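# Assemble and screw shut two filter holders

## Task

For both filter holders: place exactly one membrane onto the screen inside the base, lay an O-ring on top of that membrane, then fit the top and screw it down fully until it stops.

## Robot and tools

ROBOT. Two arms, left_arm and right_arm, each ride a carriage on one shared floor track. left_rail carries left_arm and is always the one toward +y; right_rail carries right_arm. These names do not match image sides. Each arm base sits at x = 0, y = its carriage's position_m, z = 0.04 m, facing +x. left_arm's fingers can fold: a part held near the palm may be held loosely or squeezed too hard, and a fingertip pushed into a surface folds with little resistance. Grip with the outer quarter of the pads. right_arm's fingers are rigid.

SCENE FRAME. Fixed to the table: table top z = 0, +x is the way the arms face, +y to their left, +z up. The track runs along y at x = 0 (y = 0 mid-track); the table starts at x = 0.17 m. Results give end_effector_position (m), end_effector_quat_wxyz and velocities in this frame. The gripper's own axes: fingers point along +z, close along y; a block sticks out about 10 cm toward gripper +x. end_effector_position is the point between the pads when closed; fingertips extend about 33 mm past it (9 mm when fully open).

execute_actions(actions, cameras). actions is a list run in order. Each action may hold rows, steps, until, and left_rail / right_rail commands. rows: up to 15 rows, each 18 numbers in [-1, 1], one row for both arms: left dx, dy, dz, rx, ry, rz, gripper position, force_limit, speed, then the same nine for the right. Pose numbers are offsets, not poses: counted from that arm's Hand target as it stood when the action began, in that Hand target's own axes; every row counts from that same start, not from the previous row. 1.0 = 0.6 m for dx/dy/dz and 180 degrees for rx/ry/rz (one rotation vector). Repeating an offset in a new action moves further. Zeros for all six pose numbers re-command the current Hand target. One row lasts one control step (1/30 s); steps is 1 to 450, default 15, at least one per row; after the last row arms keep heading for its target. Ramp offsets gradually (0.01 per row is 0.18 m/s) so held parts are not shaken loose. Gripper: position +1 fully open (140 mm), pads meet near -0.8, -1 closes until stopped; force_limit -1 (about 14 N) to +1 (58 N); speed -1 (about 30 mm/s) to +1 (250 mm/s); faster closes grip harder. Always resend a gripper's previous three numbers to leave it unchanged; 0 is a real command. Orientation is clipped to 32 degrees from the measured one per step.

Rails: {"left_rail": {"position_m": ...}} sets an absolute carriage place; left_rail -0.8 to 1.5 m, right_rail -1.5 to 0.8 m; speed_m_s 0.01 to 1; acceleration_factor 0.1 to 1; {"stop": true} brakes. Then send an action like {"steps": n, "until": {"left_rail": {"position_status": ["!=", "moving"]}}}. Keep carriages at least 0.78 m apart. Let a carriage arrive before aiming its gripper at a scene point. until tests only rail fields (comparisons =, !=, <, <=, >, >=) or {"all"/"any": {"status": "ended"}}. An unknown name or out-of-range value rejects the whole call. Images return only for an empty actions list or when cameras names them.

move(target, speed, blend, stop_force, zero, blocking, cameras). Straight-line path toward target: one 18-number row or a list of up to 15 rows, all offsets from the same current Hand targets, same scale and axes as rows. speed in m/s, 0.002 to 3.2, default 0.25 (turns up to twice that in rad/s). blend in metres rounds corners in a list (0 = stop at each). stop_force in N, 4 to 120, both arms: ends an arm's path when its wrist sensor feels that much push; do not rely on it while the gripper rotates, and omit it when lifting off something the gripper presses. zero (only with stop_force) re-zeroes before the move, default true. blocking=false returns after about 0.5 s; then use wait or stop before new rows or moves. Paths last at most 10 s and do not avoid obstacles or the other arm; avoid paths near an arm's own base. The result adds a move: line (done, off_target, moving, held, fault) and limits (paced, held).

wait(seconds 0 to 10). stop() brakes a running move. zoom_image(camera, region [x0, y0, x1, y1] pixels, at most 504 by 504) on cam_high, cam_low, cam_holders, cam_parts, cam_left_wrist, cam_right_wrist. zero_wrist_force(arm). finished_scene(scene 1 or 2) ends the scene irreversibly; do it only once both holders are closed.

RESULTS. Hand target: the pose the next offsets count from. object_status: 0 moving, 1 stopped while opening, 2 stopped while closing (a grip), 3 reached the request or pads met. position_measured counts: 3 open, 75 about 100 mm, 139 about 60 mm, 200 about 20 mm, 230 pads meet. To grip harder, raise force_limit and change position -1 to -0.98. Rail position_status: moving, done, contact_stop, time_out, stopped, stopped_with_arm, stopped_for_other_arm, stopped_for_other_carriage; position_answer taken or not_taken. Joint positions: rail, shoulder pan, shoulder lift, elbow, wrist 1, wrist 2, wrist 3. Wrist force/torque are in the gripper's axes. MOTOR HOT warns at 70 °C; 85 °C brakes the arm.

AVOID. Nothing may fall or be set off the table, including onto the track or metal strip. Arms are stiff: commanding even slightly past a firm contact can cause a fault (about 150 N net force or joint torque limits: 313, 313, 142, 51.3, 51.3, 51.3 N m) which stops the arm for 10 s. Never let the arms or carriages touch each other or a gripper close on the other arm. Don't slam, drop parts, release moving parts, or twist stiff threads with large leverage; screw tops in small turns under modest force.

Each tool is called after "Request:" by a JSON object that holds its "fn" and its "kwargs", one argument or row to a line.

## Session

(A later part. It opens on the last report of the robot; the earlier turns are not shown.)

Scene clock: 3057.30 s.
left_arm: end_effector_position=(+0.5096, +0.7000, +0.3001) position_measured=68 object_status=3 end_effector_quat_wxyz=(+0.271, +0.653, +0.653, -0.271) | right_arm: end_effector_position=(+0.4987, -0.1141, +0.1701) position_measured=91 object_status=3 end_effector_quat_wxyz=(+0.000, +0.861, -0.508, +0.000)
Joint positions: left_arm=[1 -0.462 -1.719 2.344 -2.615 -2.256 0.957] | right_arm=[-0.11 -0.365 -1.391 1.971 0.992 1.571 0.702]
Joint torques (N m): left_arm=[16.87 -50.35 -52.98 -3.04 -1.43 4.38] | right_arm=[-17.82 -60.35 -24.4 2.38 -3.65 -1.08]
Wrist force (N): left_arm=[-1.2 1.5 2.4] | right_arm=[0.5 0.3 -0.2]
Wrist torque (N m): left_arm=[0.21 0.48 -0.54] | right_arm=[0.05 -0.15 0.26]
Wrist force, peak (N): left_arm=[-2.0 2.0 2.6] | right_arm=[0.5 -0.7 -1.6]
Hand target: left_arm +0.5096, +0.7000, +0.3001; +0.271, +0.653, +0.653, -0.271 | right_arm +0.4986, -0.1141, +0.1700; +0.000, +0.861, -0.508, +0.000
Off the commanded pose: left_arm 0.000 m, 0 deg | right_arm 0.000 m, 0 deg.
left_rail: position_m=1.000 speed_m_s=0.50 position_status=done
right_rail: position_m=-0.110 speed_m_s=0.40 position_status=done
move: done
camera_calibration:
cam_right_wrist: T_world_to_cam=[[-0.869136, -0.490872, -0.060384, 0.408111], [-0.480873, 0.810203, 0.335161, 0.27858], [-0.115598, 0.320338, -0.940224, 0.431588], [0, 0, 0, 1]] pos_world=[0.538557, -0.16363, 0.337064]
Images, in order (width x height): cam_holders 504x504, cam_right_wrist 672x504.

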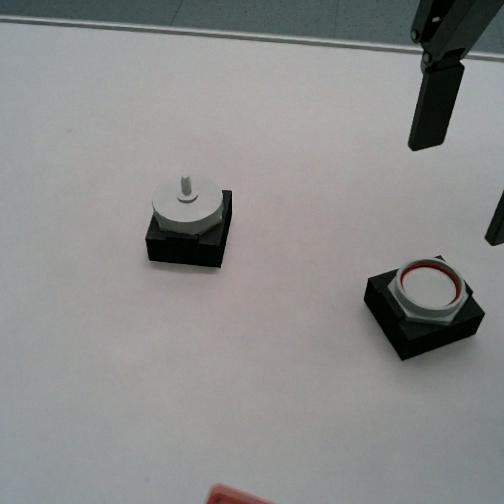

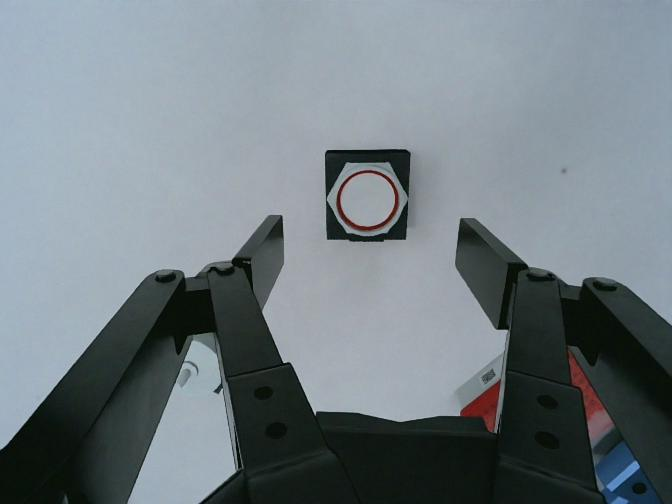

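Request:
{"fn": "move", "kwargs": {
  "target": [0,0,0,0,0,0,0.486,0.5,-1, 0.001,0.003,0.2142,0,0,0,0.3,0,-1],
  "speed": 0.1,
  "stop_force": 8
}}

Request:
{"fn": "execute_actions", "kwargs": {
  "actions": [
    {"rows": [[0,0,0,0,0,0,0.486,0.5,-1, 0,0,0,0,0,0,-1,-0.5,-1]], "steps": 50}
  ],
  "cameras": ["cam_right_wrist", "cam_holders"]
}}

Scene clock: 3069.03 s.
left_arm: end_effector_position=(+0.5096, +0.7000, +0.3001) position_measured=68 object_status=3 end_effector_quat_wxyz=(+0.271, +0.653, +0.653, -0.271) | right_arm: end_effector_position=(+0.4972, -0.1156, +0.0415) position_measured=91 object_status=3 end_effector_quat_wxyz=(+0.000, +0.861, -0.508, +0.000)
Joint positions: left_arm=[1 -0.462 -1.719 2.344 -2.615 -2.256 0.957] | right_arm=[-0.11 -0.369 -1.243 2.066 0.749 1.571 0.698]
Joint torques (N m): left_arm=[17.68 -53.05 -53.37 -3.1 -2.42 4.35] | right_arm=[-14.09 -38.72 -18 2.04 -0.49 -1.92]
Wrist force (N): left_arm=[-1.3 1.2 2.6] | right_arm=[0.2 0.3 -0.3]
Wrist torque (N m): left_arm=[0.15 0.51 -0.53] | right_arm=[0.06 -0.08 0.24]
Wrist force, peak (N): left_arm=[-1.7 1.8 3.2] | right_arm=[0.3 0.3 -1.9]
Hand target: left_arm +0.5096, +0.7000, +0.3001; +0.271, +0.653, +0.653, -0.271 | right_arm +0.4972, -0.1156, +0.0415; +0.000, +0.861, -0.508, +0.000
Off the commanded pose: left_arm 0.000 m, 0 deg | right_arm 0.000 m, 0 deg.
left_rail: position_m=1.000 speed_m_s=0.50 position_status=done
right_rail: position_m=-0.110 speed_m_s=0.40 position_status=done
move: done

Scene clock: 3070.90 s.
left_arm: end_effector_position=(+0.5096, +0.7000, +0.3001) position_measured=68 object_status=3 end_effector_quat_wxyz=(+0.271, +0.653, +0.653, -0.271) | right_arm: end_effector_position=(+0.4972, -0.1156, +0.0415) position_measured=131 object_status=2 end_effector_quat_wxyz=(+0.000, +0.861, -0.508, +0.000)
Joint positions: left_arm=[1 -0.462 -1.719 2.344 -2.615 -2.256 0.957] | right_arm=[-0.11 -0.369 -1.243 2.066 0.749 1.571 0.698]
Joint torques (N m): left_arm=[16.04 -52.45 -53.15 -3.51 -2.77 4] | right_arm=[-14.51 -35.33 -18.18 3.13 0.05 -1.32]
Wrist force (N): left_arm=[-1.8 1.6 2.3] | right_arm=[-0.9 1.0 -9.6]
Wrist torque (N m): left_arm=[0.23 0.62 -0.53] | right_arm=[-0.05 -0.06 0.18]
Wrist force, peak (N): left_arm=[-1.9 1.6 3.0] | right_arm=[-0.5 1.1 -9.9]
Hand target: left_arm +0.5096, +0.7000, +0.3001; +0.271, +0.653, +0.653, -0.271 | right_arm +0.4972, -0.1156, +0.0415; +0.000, +0.861, -0.508, +0.000
Off the commanded pose: left_arm 0.000 m, 0 deg | right_arm 0.000 m, 0 deg.
left_rail: position_m=1.000 speed_m_s=0.50 position_status=done
right_rail: position_m=-0.110 speed_m_s=0.40 position_status=done
camera_calibration:
cam_right_wrist: T_world_to_cam=[[-0.869071, -0.490982, -0.0604301, 0.398349], [-0.480991, 0.810135, 0.335155, 0.322277], [-0.115598, 0.32034, -0.940223, 0.310994], [0, 0, 0, 1]] pos_world=[0.537157, -0.16513, 0.208464]
Images, in order (width x height): cam_holders 504x504, cam_right_wrist 672x504.

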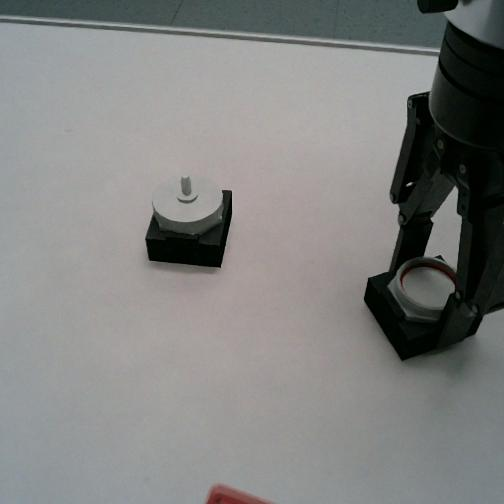

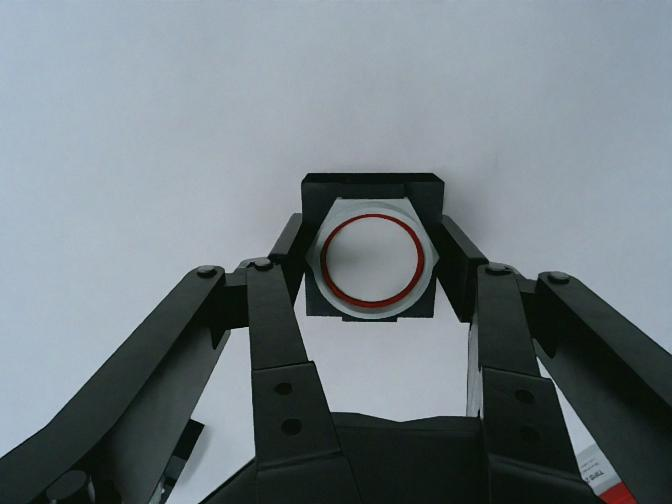

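Request:
{"fn": "move", "kwargs": {
  "target": [0,0,0,0,0,0,0.486,0.5,-1, 0,0,-0.001,0,0,0.1606,-1,-0.5,-1],
  "speed": 0.1,
  "cameras": ["cam_right_wrist"]
}}

Request:
{"fn": "execute_actions", "kwargs": {
  "actions": [
    {"rows": [[0,0,0,0,0,0,0.486,0.5,-1, 0,0,0,0,0,0,0.3,-0.5,-1]], "steps": 50}
  ]
}}

Request:
{"fn": "move", "kwargs": {
  "target": [0,0,0,0,0,0,0.486,0.5,-1, 0,0,-0.24,0,0,0,0.3,0,-1],
  "speed": 0.15,
  "cameras": ["cam_right_wrist", "cam_holders"]
}}

Request:
{"fn": "zoom_image", "kwargs": {
  "camera": "cam_holders",
  "region": [340, 230, 500, 390]
}}

Scene clock: 3085.60 s.
left_arm: end_effector_position=(+0.5096, +0.7000, +0.3001) position_measured=68 object_status=3 end_effector_quat_wxyz=(+0.271, +0.653, +0.653, -0.271) | right_arm: end_effector_position=(+0.4972, -0.1156, +0.0421) position_measured=131 object_status=2 end_effector_quat_wxyz=(+0.000, +0.707, -0.707, +0.000)
Joint positions: left_arm=[1 -0.462 -1.719 2.344 -2.615 -2.256 0.957] | right_arm=[-0.11 -0.369 -1.244 2.065 0.75 1.571 1.202]
Joint torques (N m): left_arm=[17.56 -48.84 -54.03 -3.07 -2.41 4.1] | right_arm=[17.49 -62.39 -35.54 6.55 3.49 1.83]
Wrist force (N): left_arm=[-1.3 1.6 2.8] | right_arm=[0.3 0.2 1.3]
Wrist torque (N m): left_arm=[0.23 0.52 -0.53] | right_arm=[0.02 -0.11 -0.06]
Wrist force, peak (N): left_arm=[-1.9 1.9 2.9] | right_arm=[-0.9 1.0 -10.1]
Hand target: left_arm +0.5096, +0.7000, +0.3001; +0.271, +0.653, +0.653, -0.271 | right_arm +0.4972, -0.1156, +0.0421; +0.000, +0.707, -0.707, +0.000
Off the commanded pose: left_arm 0.000 m, 0 deg | right_arm 0.000 m, 0 deg.
left_rail: position_m=1.000 speed_m_s=0.50 position_status=done
right_rail: position_m=-0.110 speed_m_s=0.40 position_status=done
move: done
camera_calibration:
cam_right_wrist: T_world_to_cam=[[-0.998126, -0.00982491, -0.0603996, 0.518173], [-0.0295243, 0.941865, 0.334692, 0.112817], [0.0535999, 0.335848, -0.94039, 0.229293], [0, 0, 0, 1]] pos_world=[0.508243, -0.178175, 0.209163]
Images, in order (width x height): cam_right_wrist 672x504.

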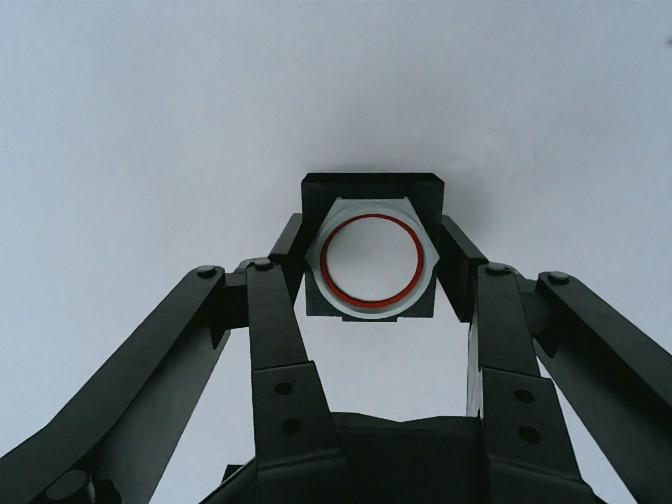

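Scene clock: 3087.47 s.
left_arm: end_effector_position=(+0.5096, +0.7000, +0.3001) position_measured=68 object_status=3 end_effector_quat_wxyz=(+0.271, +0.653, +0.653, -0.271) | right_arm: end_effector_position=(+0.4972, -0.1156, +0.0421) position_measured=91 object_status=3 end_effector_quat_wxyz=(+0.000, +0.707, -0.707, +0.000)
Joint positions: left_arm=[1 -0.462 -1.719 2.344 -2.615 -2.256 0.957] | right_arm=[-0.11 -0.369 -1.244 2.065 0.75 1.571 1.202]
Joint torques (N m): left_arm=[15.54 -50.25 -53.2 -2.53 -2.51 3.95] | right_arm=[11.87 -43.72 -29.06 3.91 2.82 2.66]
Wrist force (N): left_arm=[-1.2 1.4 2.6] | right_arm=[0.4 0.2 -0.2]
Wrist torque (N m): left_arm=[0.20 0.50 -0.54] | right_arm=[0.04 -0.12 -0.06]
Wrist force, peak (N): left_arm=[-1.3 1.3 3.2] | right_arm=[0.0 0.2 1.3]
Hand target: left_arm +0.5096, +0.7000, +0.3001; +0.271, +0.653, +0.653, -0.271 | right_arm +0.4972, -0.1156, +0.0421; +0.000, +0.707, -0.707, +0.000
Off the commanded pose: left_arm 0.000 m, 0 deg | right_arm 0.000 m, 0 deg.
left_rail: position_m=1.000 speed_m_s=0.50 position_status=done
right_rail: position_m=-0.110 speed_m_s=0.40 position_status=done

Scene clock: 3089.00 s.
left_arm: end_effector_position=(+0.5096, +0.7000, +0.3001) position_measured=68 object_status=3 end_effector_quat_wxyz=(+0.271, +0.653, +0.653, -0.271) | right_arm: end_effector_position=(+0.4974, -0.1155, +0.1860) position_measured=91 object_status=3 end_effector_quat_wxyz=(+0.000, +0.707, -0.707, +0.000)
Joint positions: left_arm=[1 -0.462 -1.719 2.344 -2.615 -2.256 0.957] | right_arm=[-0.11 -0.368 -1.409 1.959 1.021 1.571 1.202]
Joint torques (N m): left_arm=[15.88 -52.36 -52.99 -3.12 -2.09 3.97] | right_arm=[-12.49 -63.53 -42.13 6.38 -0.03 -1]
Wrist force (N): left_arm=[-1.1 1.9 3.1] | right_arm=[0.4 -0.3 -0.6]
Wrist torque (N m): left_arm=[0.30 0.48 -0.54] | right_arm=[-0.08 -0.12 -0.05]
Wrist force, peak (N): left_arm=[-1.8 1.8 2.9] | right_arm=[0.0 0.3 -2.3]
Hand target: left_arm +0.5096, +0.7000, +0.3001; +0.271, +0.653, +0.653, -0.271 | right_arm +0.4974, -0.1155, +0.1861; +0.000, +0.707, -0.707, +0.000
Off the commanded pose: left_arm 0.000 m, 0 deg | right_arm 0.000 m, 0 deg.
left_rail: position_m=1.000 speed_m_s=0.50 position_status=done
right_rail: position_m=-0.110 speed_m_s=0.40 position_status=done
move: done
camera_calibration:
cam_right_wrist: T_world_to_cam=[[-0.998126, -0.00983075, -0.0604001, 0.526964], [-0.0295249, 0.941897, 0.334603, 0.0646009], [0.0536012, 0.335759, -0.940422, 0.364571], [0, 0, 0, 1]] pos_world=[0.508343, -0.178075, 0.353063]
Images, in order (width x height): cam_holders 504x504, cam_right_wrist 672x504.

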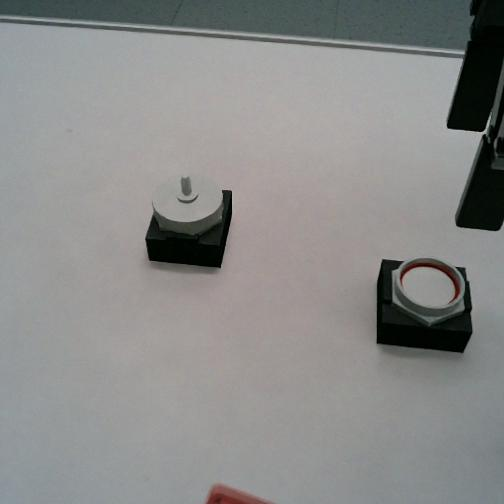

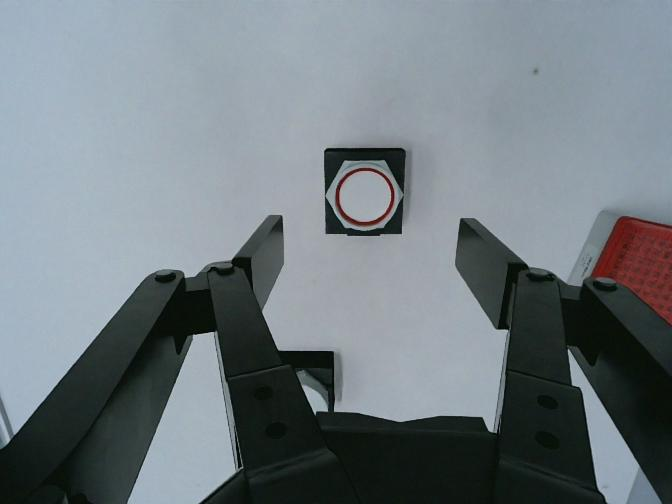

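Scaled by 3.150.

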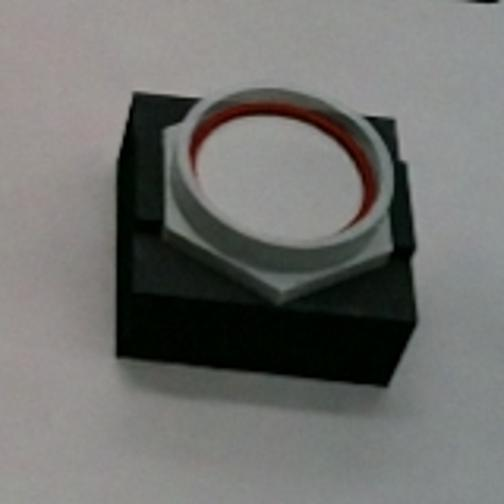

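Request:
{"fn": "execute_actions", "kwargs": {
  "actions": [
    {"right_rail": {"position_m": 0.1}, "steps": 5},
    {"steps": 300, "until": {"right_rail": {"position_status": ["!=", "moving"]}}}
  ]
}}

Request:
{"fn": "move", "kwargs": {
  "target": [
    [0,0,0,0,0,0,0.486,0.5,-1, -0.075,-0.026,-0.033,0,0,-0.5,0.3,0,-1],
    [0,0,0,0,0,0,0.486,0.5,-1, -0.15,-0.052,-0.067,0,0,-1,0.3,0,-1],
    [0,0,0,0,0,0,0.486,0.5,-1, -0.3,-0.104,-0.067,0,0,0.5,0.3,0,-1],
    [0,0,0,0,0,0,0.486,0.5,-1, -0.451,-0.156,-0.067,0,0,0,0.3,0,-1],
    [0,0,0,0,0,0,0.486,0.5,-1, -0.451,-0.156,0.06,0,0,-0.1667,0.3,0,-1]
  ],
  "speed": 0.5,
  "blend": 0.02,
  "cameras": ["cam_right_wrist"]
}}

Scene clock: 3117.07 s.
left_arm: end_effector_position=(+0.5096, +0.7000, +0.3001) position_measured=68 object_status=3 end_effector_quat_wxyz=(+0.271, +0.653, +0.653, -0.271) | right_arm: end_effector_position=(+0.4974, +0.0944, +0.1861) position_measured=91 object_status=3 end_effector_quat_wxyz=(+0.000, +0.707, -0.707, +0.000)
Joint positions: left_arm=[1 -0.462 -1.719 2.344 -2.615 -2.256 0.957] | right_arm=[0.1 -0.368 -1.409 1.959 1.022 1.571 1.202]
Joint torques (N m): left_arm=[17.52 -50.48 -53.34 -3.24 -2.11 4.07] | right_arm=[7.23 -57.9 -34.87 5.73 -0.23 -1.3]
Wrist force (N): left_arm=[-1.7 1.4 2.7] | right_arm=[0.0 0.0 -1.0]
Wrist torque (N m): left_arm=[0.19 0.59 -0.54] | right_arm=[-0.02 -0.03 -0.05]
Wrist force, peak (N): left_arm=[-2.0 1.8 2.8] | right_arm=[1.3 0.3 -0.6]
Hand target: left_arm +0.5096, +0.7000, +0.3001; +0.271, +0.653, +0.653, -0.271 | right_arm +0.4974, +0.0945, +0.1861; +0.000, +0.707, -0.707, +0.000
Tool commands: left_gripper/position=+0.486 left_gripper/force_limit=+0.5 left_gripper/speed=-1.0 right_gripper/position=+0.3 right_gripper/force_limit=+0.0 right_gripper/speed=-1.0
Off the commanded pose: left_arm 0.000 m, 0 deg | right_arm 0.000 m, 0 deg.
left_rail: position_m=1.000 speed_m_s=0.50 position_status=done
right_rail: position_m=0.100 speed_m_s=0.40 position_status=done

Scene clock: 3124.67 s.
left_arm: end_effector_position=(+0.5096, +0.7000, +0.3001) position_measured=68 object_status=3 end_effector_quat_wxyz=(+0.271, +0.653, +0.653, -0.271) | right_arm: end_effector_position=(+0.5909, +0.3651, +0.1500) position_measured=91 object_status=3 end_effector_quat_wxyz=(+0.000, +0.866, -0.500, +0.000)
Joint positions: left_arm=[1 -0.462 -1.719 2.344 -2.615 -2.256 0.957] | right_arm=[0.1 0.149 -1.149 1.679 1.041 1.571 -5.087]
Joint torques (N m): left_arm=[16 -51.94 -53.45 -3.17 -2.55 4.4] | right_arm=[-14.26 -55.35 -24.07 2.22 -3.29 -1.42]
Wrist force (N): left_arm=[-1.8 1.5 2.6] | right_arm=[0.0 0.6 -0.4]
Wrist torque (N m): left_arm=[0.20 0.64 -0.54] | right_arm=[0.11 0.01 0.23]
Wrist force, peak (N): left_arm=[-1.4 2.0 3.2] | right_arm=[-0.1 0.6 -2.2]
Hand target: left_arm +0.5096, +0.7000, +0.3001; +0.271, +0.653, +0.653, -0.271 | right_arm +0.5909, +0.3651, +0.1499; +0.000, +0.866, -0.500, +0.000
Off the commanded pose: left_arm 0.000 m, 0 deg | right_arm 0.000 m, 0 deg.
left_rail: position_m=1.000 speed_m_s=0.50 position_status=done
right_rail: position_m=0.100 speed_m_s=0.40 position_status=done
move: done
camera_calibration:
cam_right_wrist: T_world_to_cam=[[-0.859596, -0.507393, -0.0603806, 0.72266], [-0.496275, 0.800881, 0.335113, -0.0460145], [-0.121677, 0.318028, -0.940241, 0.274301], [0, 0, 0, 1]] pos_world=[0.631736, 0.31629, 0.316964]
Images, in order (width x height): cam_right_wrist 672x504.

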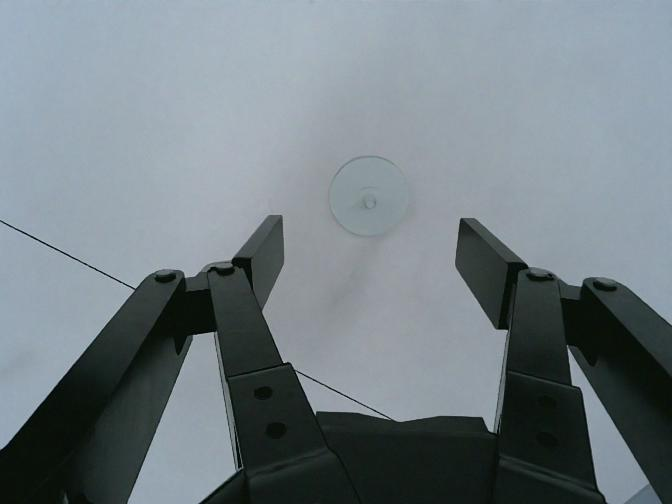

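Request:
{"fn": "move", "kwargs": {
  "target": [0,0,0,0,0,0,0.486,0.5,-1, -0.00417,0.00683,0.1883,0,0,0,0.3,0,-1],
  "speed": 0.1,
  "stop_force": 6
}}

Request:
{"fn": "execute_actions", "kwargs": {
  "actions": [
    {"rows": [[0,0,0,0,0,0,0.486,0.5,-1, 0,0,0,0,0,0,-1,0,-1]], "steps": 60}
  ],
  "cameras": ["cam_right_wrist"]
}}

Scene clock: 3145.63 s.
left_arm: end_effector_position=(+0.5096, +0.7000, +0.3001) position_measured=68 object_status=3 end_effector_quat_wxyz=(+0.271, +0.653, +0.653, -0.271) | right_arm: end_effector_position=(+0.5860, +0.3652, +0.0370) position_measured=91 object_status=3 end_effector_quat_wxyz=(+0.000, +0.866, -0.500, +0.000)
Joint positions: left_arm=[1 -0.462 -1.719 2.344 -2.615 -2.256 0.957] | right_arm=[0.1 0.151 -1.046 1.759 0.859 1.571 -5.085]
Joint torques (N m): left_arm=[15.86 -51.09 -53.68 -3.06 -2.3 4.12] | right_arm=[16.56 -60.83 -21.49 2.07 -2.33 2.54]
Wrist force (N): left_arm=[-1.0 1.5 2.5] | right_arm=[-0.4 0.6 -0.3]
Wrist torque (N m): left_arm=[0.22 0.45 -0.54] | right_arm=[0.11 0.08 0.04]
Wrist force, peak (N): left_arm=[-1.5 1.7 3.1] | right_arm=[0.2 0.5 -1.6]
Hand target: left_arm +0.5096, +0.7000, +0.3001; +0.271, +0.653, +0.653, -0.271 | right_arm +0.5860, +0.3652, +0.0370; +0.000, +0.866, -0.500, +0.000
Off the commanded pose: left_arm 0.000 m, 0 deg | right_arm 0.000 m, 0 deg.
left_rail: position_m=1.000 speed_m_s=0.50 position_status=done
right_rail: position_m=0.100 speed_m_s=0.40 position_status=done
move: done

Scene clock: 3147.83 s.
left_arm: end_effector_position=(+0.5096, +0.7000, +0.3001) position_measured=68 object_status=3 end_effector_quat_wxyz=(+0.271, +0.653, +0.653, -0.271) | right_arm: end_effector_position=(+0.5860, +0.3652, +0.0370) position_measured=140 object_status=2 end_effector_quat_wxyz=(+0.000, +0.866, -0.500, +0.000)
Joint positions: left_arm=[1 -0.462 -1.719 2.344 -2.615 -2.256 0.957] | right_arm=[0.1 0.151 -1.046 1.759 0.859 1.571 -5.085]
Joint torques (N m): left_arm=[16.03 -52.69 -53.05 -2.8 -2.63 3.98] | right_arm=[11.35 -59.19 -20.73 2.8 -3.15 2.24]
Wrist force (N): left_arm=[-1.2 1.5 3.0] | right_arm=[-0.1 2.8 -17.4]
Wrist torque (N m): left_arm=[0.22 0.51 -0.54] | right_arm=[-0.03 -0.03 0.03]
Wrist force, peak (N): left_arm=[-1.7 1.8 2.9] | right_arm=[-0.5 2.9 -17.7]
Hand target: left_arm +0.5096, +0.7000, +0.3001; +0.271, +0.653, +0.653, -0.271 | right_arm +0.5860, +0.3652, +0.0370; +0.000, +0.866, -0.500, +0.000
Off the commanded pose: left_arm 0.000 m, 0 deg | right_arm 0.000 m, 0 deg.
left_rail: position_m=1.000 speed_m_s=0.50 position_status=done
right_rail: position_m=0.100 speed_m_s=0.40 position_status=done
camera_calibration:
cam_right_wrist: T_world_to_cam=[[-0.859488, -0.507568, -0.0604548, 0.711679], [-0.496462, 0.800769, 0.335103, -0.0105038], [-0.121677, 0.318031, -0.94024, 0.167425], [0, 0, 0, 1]] pos_world=[0.626836, 0.31639, 0.203964]
Images, in order (width x height): cam_right_wrist 672x504.

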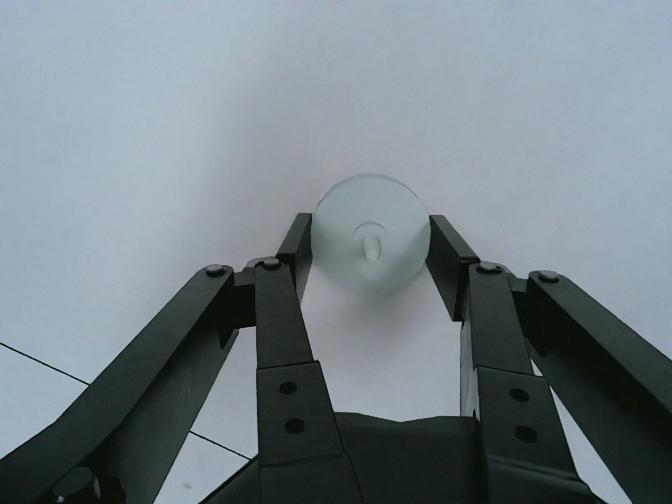

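Request:
{"fn": "move", "kwargs": {
  "target": [
    [0,0,0,0,0,0,0.486,0.5,-1, 0,0,-0.005,0,0,0,-1,0,-1],
    [0,0,0,0,0,0,0.486,0.5,-1, 0,0,-0.205,0,0,0,-1,0,-1],
    [0,0,0,0,0,0,0.486,0.5,-1, 0.3126,0.3525,-0.205,0,0,0,-1,0,-1]
  ],
  "speed": [0.02,0.12,0.25],
  "blend": [0.001,0.02,0]
}}

Request:
{"fn": "execute_actions", "kwargs": {
  "actions": [
    {"right_rail": {"position_m": -0.11}, "left_rail": {"position_m": 0.79}, "steps": 5},
    {"steps": 300, "until": {"right_rail": {"position_status": ["!=", "moving"]}, "left_rail": {"position_status": ["!=", "moving"]}}}
  ],
  "cameras": ["cam_holders", "cam_right_wrist", "cam_high"]
}}

Scene clock: 3159.33 s.
left_arm: end_effector_position=(+0.5096, +0.7000, +0.3001) position_measured=68 object_status=3 end_effector_quat_wxyz=(+0.271, +0.653, +0.653, -0.271) | right_arm: end_effector_position=(+0.4968, +0.0971, +0.1601) position_measured=140 object_status=2 end_effector_quat_wxyz=(+0.000, +0.866, -0.500, +0.000)
Joint positions: left_arm=[1 -0.462 -1.719 2.344 -2.615 -2.256 0.957] | right_arm=[0.1 -0.364 -1.385 1.983 0.973 1.571 -5.6]
Joint torques (N m): left_arm=[16.04 -49 -53.42 -3.3 -2.77 3.76] | right_arm=[-18.77 -63.93 -21.82 2.65 -3.52 -0.91]
Wrist force (N): left_arm=[-1.3 1.7 2.7] | right_arm=[0.8 0.1 -0.8]
Wrist torque (N m): left_arm=[0.25 0.51 -0.54] | right_arm=[0.01 -0.21 0.25]
Wrist force, peak (N): left_arm=[-1.6 1.4 3.4] | right_arm=[0.1 3.1 -17.7]
Hand target: left_arm +0.5096, +0.7000, +0.3001; +0.271, +0.653, +0.653, -0.271 | right_arm +0.4968, +0.0970, +0.1601; +0.000, +0.866, -0.500, +0.000
Off the commanded pose: left_arm 0.000 m, 0 deg | right_arm 0.000 m, 0 deg.
left_rail: position_m=1.000 speed_m_s=0.50 position_status=done
right_rail: position_m=0.100 speed_m_s=0.40 position_status=done
move: done

Scene clock: 3161.07 s.
left_arm: end_effector_position=(+0.5096, +0.4900, +0.3001) position_measured=68 object_status=3 end_effector_quat_wxyz=(+0.271, +0.653, +0.653, -0.271) | right_arm: end_effector_position=(+0.4968, -0.1130, +0.1601) position_measured=140 object_status=2 end_effector_quat_wxyz=(+0.000, +0.866, -0.500, +0.000)
Joint positions: left_arm=[0.79 -0.462 -1.719 2.344 -2.615 -2.256 0.957] | right_arm=[-0.11 -0.364 -1.385 1.983 0.973 1.571 -5.6]
Joint torques (N m): left_arm=[2.93 -44.81 -49.59 -3.45 -2.59 3.88] | right_arm=[0.91 -60.04 -25.9 2.99 -3.15 -1.57]
Wrist force (N): left_arm=[-0.9 1.5 2.8] | right_arm=[0.4 0.3 -0.4]
Wrist torque (N m): left_arm=[0.20 0.43 -0.54] | right_arm=[0.05 -0.13 0.25]
Wrist force, peak (N): left_arm=[-1.9 1.4 3.9] | right_arm=[1.3 0.5 -0.6]
Hand target: left_arm +0.5096, +0.4900, +0.3001; +0.271, +0.653, +0.653, -0.271 | right_arm +0.4968, -0.1130, +0.1601; +0.000, +0.866, -0.500, +0.000
Tool commands: left_gripper/position=+0.486 left_gripper/force_limit=+0.5 left_gripper/speed=-1.0 right_gripper/position=-1.0 right_gripper/force_limit=+0.0 right_gripper/speed=-1.0
Off the commanded pose: left_arm 0.000 m, 0 deg | right_arm 0.000 m, 0 deg.
left_rail: position_m=0.790 speed_m_s=0.50 position_status=done
right_rail: position_m=-0.110 speed_m_s=0.40 position_status=done
camera_calibration:
cam_right_wrist: T_world_to_cam=[[-0.859538, -0.507482, -0.0604732, 0.399782], [-0.496377, 0.800788, 0.335182, 0.28682], [-0.121673, 0.318119, -0.94021, 0.424399], [0, 0, 0, 1]] pos_world=[0.537636, -0.16181, 0.327064]
Images, in order (width x height): cam_high 504x504, cam_holders 504x504, cam_right_wrist 672x504.

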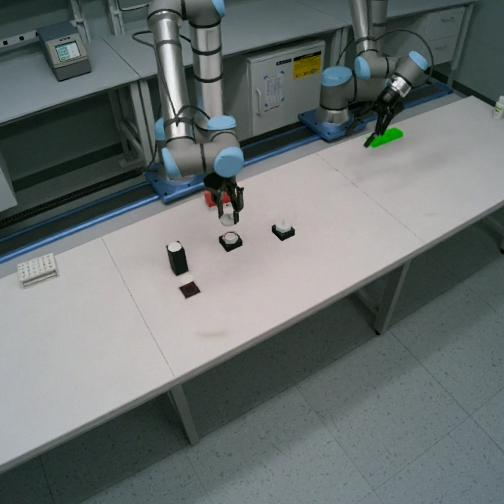

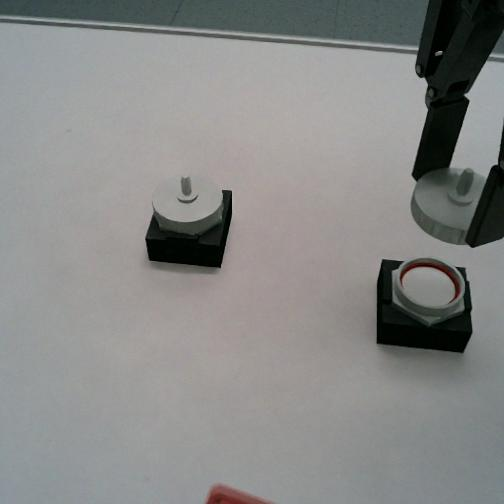

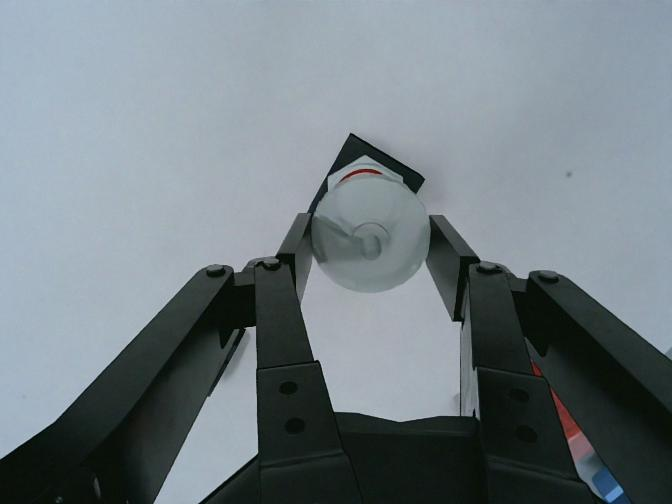

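Request:
{"fn": "move", "kwargs": {
  "target": [-0.3439,-0.0203,0.7983,0,0,0,0.486,0.5,-1, 0,0,0.03,0,0,0,-1,0,-1],
  "speed": 0.2,
  "cameras": ["cam_holders", "cam_left_wrist", "cam_low", "cam_high"]
}}

Request:
{"fn": "zoom_image", "kwargs": {
  "camera": "cam_low",
  "region": [180, 190, 340, 310]
}}

Request:
{"fn": "zoom_image", "kwargs": {
  "camera": "cam_high",
  "region": [180, 150, 340, 270]
}}

Scene clock: 3193.20 s.
left_arm: end_effector_position=(+0.4975, +0.0055, +0.1073) position_measured=68 object_status=3 end_effector_quat_wxyz=(+0.271, +0.653, +0.653, -0.271) | right_arm: end_effector_position=(+0.4968, -0.1130, +0.1421) position_measured=140 object_status=2 end_effector_quat_wxyz=(+0.000, +0.866, -0.500, +0.000)
Joint positions: left_arm=[0.79 -1.068 -1.035 2.026 -3.282 -1.918 0.371] | right_arm=[-0.11 -0.364 -1.366 1.999 0.939 1.571 -5.6]
Joint torques (N m): left_arm=[-22.38 -60.82 -39.11 -4.45 1.36 -3.67] | right_arm=[-6.45 -33.85 -22.4 2 -0.02 -1.31]
Wrist force (N): left_arm=[-1.5 1.5 3.2] | right_arm=[0.4 0.5 -0.2]
Wrist torque (N m): left_arm=[0.18 0.65 -0.36] | right_arm=[0.09 -0.12 0.25]
Wrist force, peak (N): left_arm=[-2.5 1.0 4.9] | right_arm=[0.4 0.4 -0.8]
Hand target: left_arm +0.4975, +0.0054, +0.1073; +0.271, +0.653, +0.653, -0.271 | right_arm +0.4968, -0.1130, +0.1421; +0.000, +0.866, -0.500, +0.000
Off the commanded pose: left_arm 0.000 m, 0 deg | right_arm 0.000 m, 0 deg.
left_rail: position_m=0.790 speed_m_s=0.50 position_status=done
right_rail: position_m=-0.110 speed_m_s=0.40 position_status=done
move: done
camera_calibration:
cam_left_wrist: T_world_to_cam=[[0.999993, 0.00224322, -0.00302823, -0.490214], [0.00369337, -0.423623, 0.905831, -0.0979051], [0.000749151, -0.905836, -0.423628, 0.22947], [0, 0, 0, 1]] pos_world=[0.490401, 0.167487, 0.184411]
Images, in order (width x height): cam_high 504x504, cam_low 504x504, cam_holders 504x504, cam_left_wrist 672x504.

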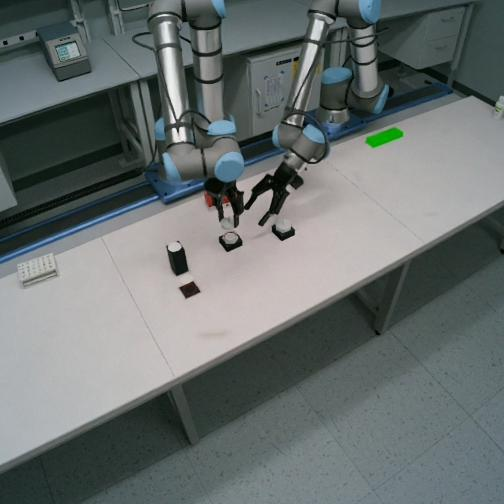

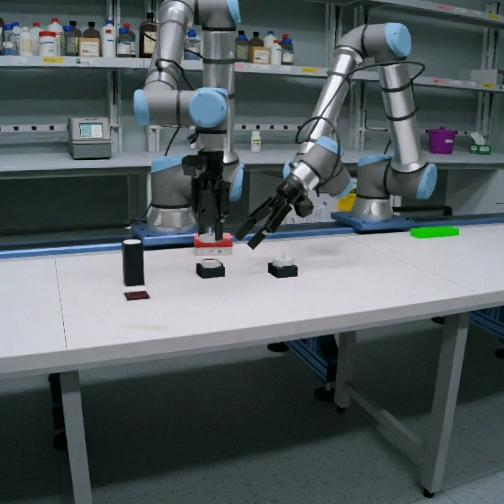

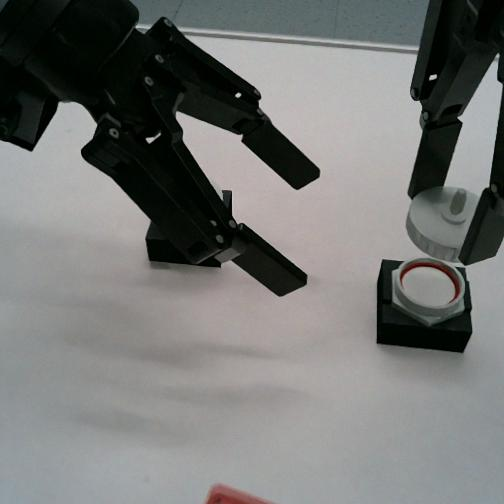

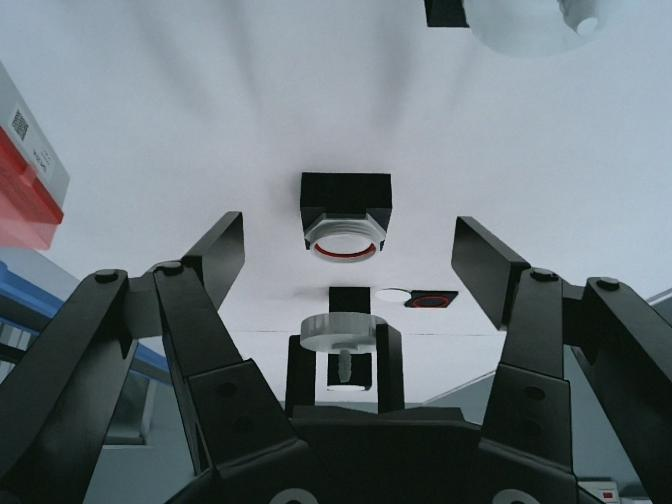

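Scaled by 3.150.

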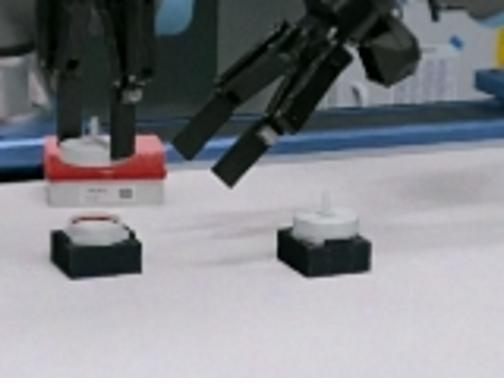

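Scaled by 3.150.

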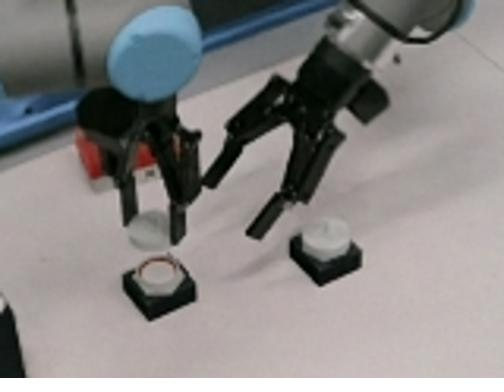

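Request:
{"fn": "move", "kwargs": {
  "target": [0,0.0008,0.1167,0,0,0,0.486,0.5,-1, 0,0,0,0,0,0,-1,0,-1],
  "speed": 0.08,
  "stop_force": 6,
  "cameras": ["cam_holders", "cam_low"]
}}

Request:
{"fn": "zoom_image", "kwargs": {
  "camera": "cam_low",
  "region": [200, 200, 320, 290]
}}

Scene clock: 3225.77 s.
left_arm: end_effector_position=(+0.4979, -0.0441, +0.0578) position_measured=68 object_status=3 end_effector_quat_wxyz=(+0.271, +0.653, +0.653, -0.271) | right_arm: end_effector_position=(+0.4968, -0.1130, +0.1421) position_measured=140 object_status=2 end_effector_quat_wxyz=(+0.000, +0.866, -0.500, +0.000)
Joint positions: left_arm=[0.79 -1.099 -0.921 1.951 -3.328 -1.898 0.346] | right_arm=[-0.11 -0.364 -1.366 1.999 0.939 1.571 -5.6]
Joint torques (N m): left_arm=[-24.15 -71.13 -38.88 -8.44 1.71 -4.05] | right_arm=[-14.22 -30.05 -21.96 1.81 2.06 -1.46]
Wrist force (N): left_arm=[-1.8 1.9 2.9] | right_arm=[0.4 -0.1 -0.5]
Wrist torque (N m): left_arm=[0.30 0.67 -0.37] | right_arm=[-0.04 -0.13 0.26]
Wrist force, peak (N): left_arm=[-2.2 2.2 3.5] | right_arm=[0.8 0.5 -0.4]
Hand target: left_arm +0.4979, -0.0441, +0.0578; +0.271, +0.653, +0.653, -0.271 | right_arm +0.4968, -0.1130, +0.1421; +0.000, +0.866, -0.500, +0.000
Off the commanded pose: left_arm 0.000 m, 0 deg | right_arm 0.000 m, 0 deg.
left_rail: position_m=0.790 speed_m_s=0.50 position_status=done
right_rail: position_m=-0.110 speed_m_s=0.40 position_status=done
move: done
Images, in order (width x height): cam_low 504x504, cam_holders 504x504.

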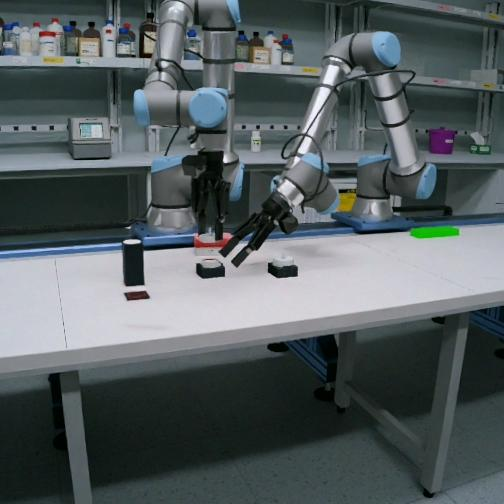

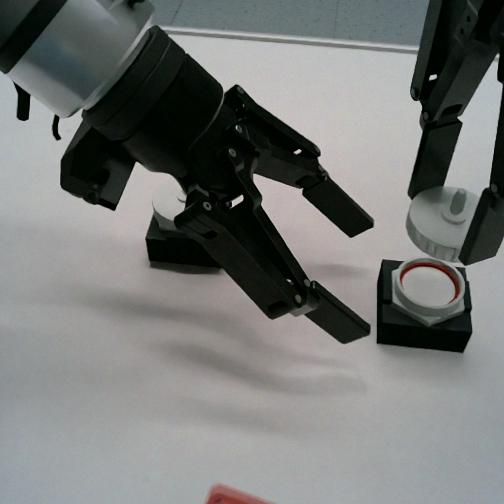

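Scaled by 4.200.

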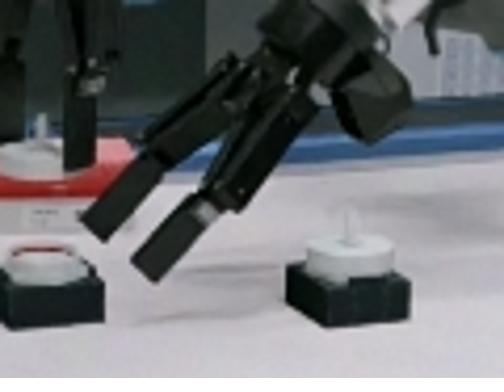

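Request:
{"fn": "move", "kwargs": {
  "target": [0,0,0.05,0,0,0,0.486,0.5,-1, 0,0,0,0,0,0,-1,0,-1],
  "speed": 0.04,
  "stop_force": 5,
  "cameras": ["cam_holders", "cam_low", "cam_left_wrist"]
}}

Request:
{"fn": "zoom_image", "kwargs": {
  "camera": "cam_low",
  "region": [200, 200, 320, 290]
}}

Scene clock: 3241.80 s.
left_arm: end_effector_position=(+0.4979, -0.0653, +0.0365) position_measured=68 object_status=3 end_effector_quat_wxyz=(+0.271, +0.653, +0.653, -0.271) | right_arm: end_effector_position=(+0.4968, -0.1130, +0.1421) position_measured=140 object_status=2 end_effector_quat_wxyz=(+0.000, +0.866, -0.500, +0.000)
Joint positions: left_arm=[0.79 -1.112 -0.874 1.915 -3.342 -1.889 0.336] | right_arm=[-0.11 -0.364 -1.366 1.999 0.939 1.571 -5.6]
Joint torques (N m): left_arm=[-22.54 -75.49 -39.55 -8.26 1.67 -3.56] | right_arm=[-12.27 -33.09 -23.28 2.24 2.16 -1.73]
Wrist force (N): left_arm=[-1.6 2.0 3.0] | right_arm=[0.1 0.2 -0.4]
Wrist torque (N m): left_arm=[0.31 0.62 -0.35] | right_arm=[0.04 -0.07 0.25]
Wrist force, peak (N): left_arm=[-1.9 1.7 3.7] | right_arm=[0.6 0.4 -0.6]
Hand target: left_arm +0.4979, -0.0653, +0.0365; +0.271, +0.653, +0.653, -0.271 | right_arm +0.4968, -0.1130, +0.1421; +0.000, +0.866, -0.500, +0.000
Off the commanded pose: left_arm 0.000 m, 0 deg | right_arm 0.000 m, 0 deg.
left_rail: position_m=0.790 speed_m_s=0.50 position_status=done
right_rail: position_m=-0.110 speed_m_s=0.40 position_status=done
move: done
camera_calibration:
cam_left_wrist: T_world_to_cam=[[0.999993, 0.00224311, -0.00302856, -0.49077], [0.00369369, -0.423705, 0.905793, -0.0637542], [0.000748572, -0.905797, -0.42371, 0.135349], [0, 0, 0, 1]] pos_world=[0.490901, 0.0966871, 0.113611]
Images, in order (width x height): cam_low 504x504, cam_holders 504x504, cam_left_wrist 672x504.

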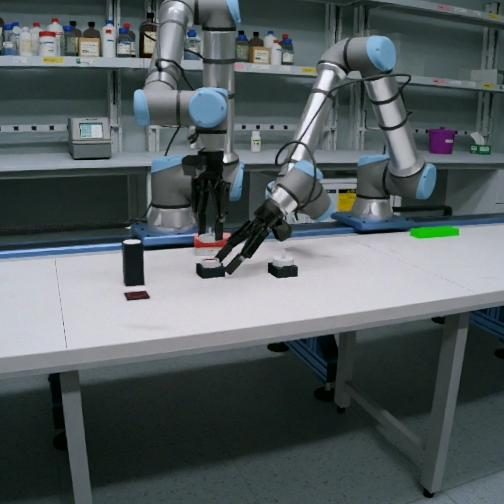

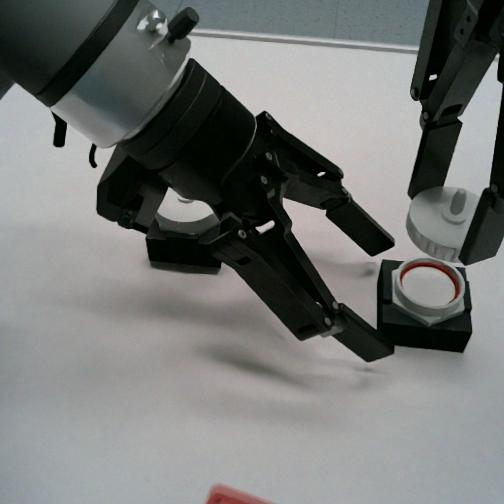

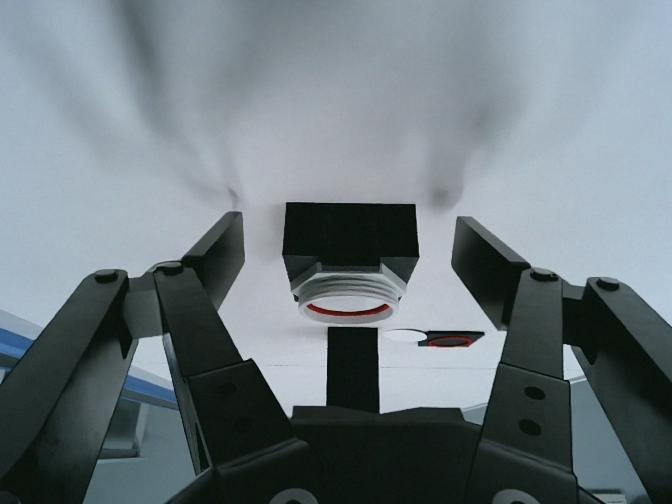

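Scaled by 4.200.

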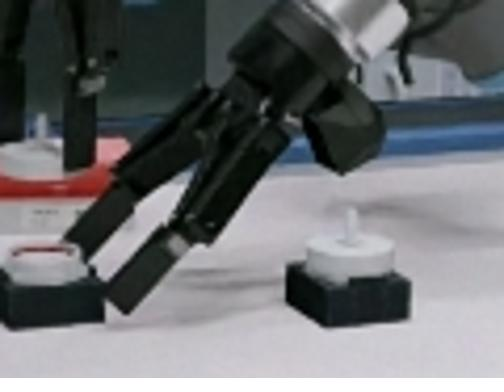

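Request:
{"fn": "execute_actions", "kwargs": {
  "actions": [
    {"rows": [[0,0,0,0,0,0,-1,0.5,-1, 0,0,0,0,0,0,-1,0,-1]], "steps": 75}
  ],
  "cameras": ["cam_holders", "cam_left_wrist"]
}}

Request:
{"fn": "zoom_image", "kwargs": {
  "camera": "cam_left_wrist",
  "region": [250, 190, 450, 420]
}}

Request:
{"fn": "zoom_image", "kwargs": {
  "camera": "cam_holders",
  "region": [360, 160, 500, 360]
}}

Scene clock: 3252.77 s.
left_arm: end_effector_position=(+0.4980, -0.0653, +0.0366) position_measured=134 object_status=2 end_effector_quat_wxyz=(+0.271, +0.653, +0.653, -0.271) | right_arm: end_effector_position=(+0.4968, -0.1130, +0.1421) position_measured=140 object_status=2 end_effector_quat_wxyz=(+0.000, +0.866, -0.500, +0.000)
Joint positions: left_arm=[0.79 -1.112 -0.874 1.915 -3.342 -1.889 0.336] | right_arm=[-0.11 -0.364 -1.366 1.999 0.939 1.571 -5.6]
Joint torques (N m): left_arm=[-19.95 -71.7 -28.57 -3.16 -1.15 -3.4] | right_arm=[-13.89 -36.19 -22.87 2.43 2.83 -1.13]
Wrist force (N): left_arm=[-5.0 1.4 -5.8] | right_arm=[0.5 0.1 -0.2]
Wrist torque (N m): left_arm=[0.31 0.52 -0.37] | right_arm=[0.02 -0.14 0.24]
Wrist force, peak (N): left_arm=[-5.4 1.6 -5.8] | right_arm=[0.6 0.8 -0.3]
Hand target: left_arm +0.4979, -0.0653, +0.0365; +0.271, +0.653, +0.653, -0.271 | right_arm +0.4968, -0.1130, +0.1421; +0.000, +0.866, -0.500, +0.000
Off the commanded pose: left_arm 0.000 m, 0 deg | right_arm 0.000 m, 0 deg.
left_rail: position_m=0.790 speed_m_s=0.50 position_status=done
right_rail: position_m=-0.110 speed_m_s=0.40 position_status=done
camera_calibration:
cam_left_wrist: T_world_to_cam=[[0.999993, 0.00224262, -0.00302754, -0.49077], [0.00369257, -0.423705, 0.905793, -0.0637536], [0.000748567, -0.905797, -0.42371, 0.135349], [0, 0, 0, 1]] pos_world=[0.490901, 0.096687, 0.113611]
Images, in order (width x height): cam_holders 504x504, cam_left_wrist 672x504.

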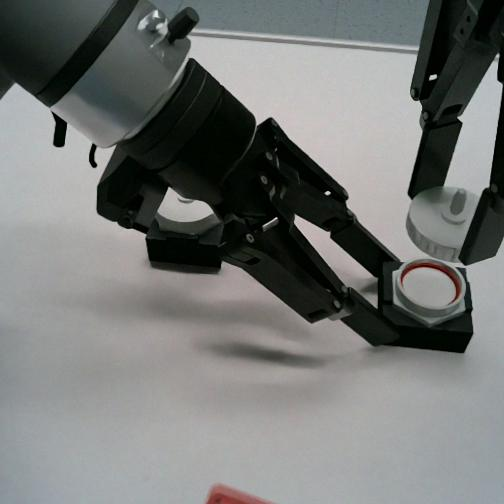

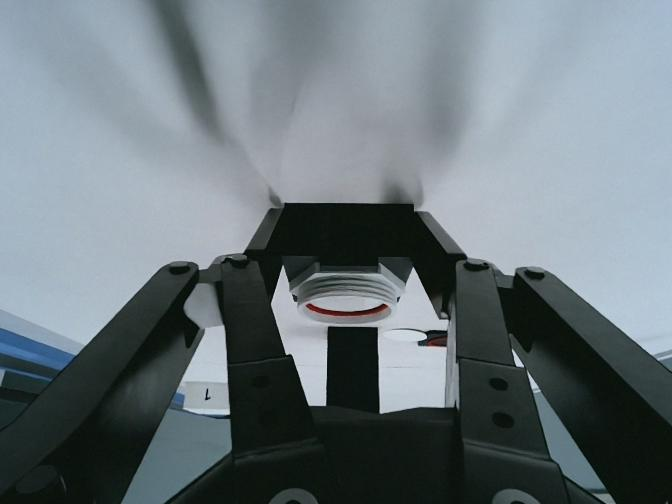

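Scaled by 2.191.

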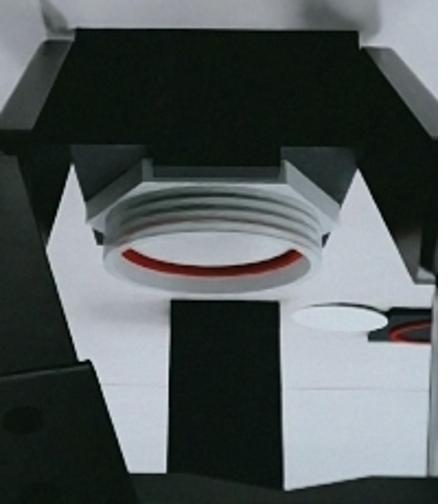

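Scaled by 2.520.

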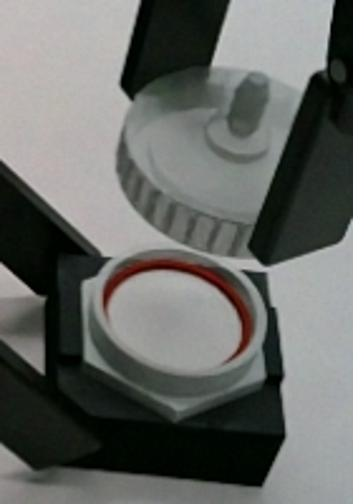

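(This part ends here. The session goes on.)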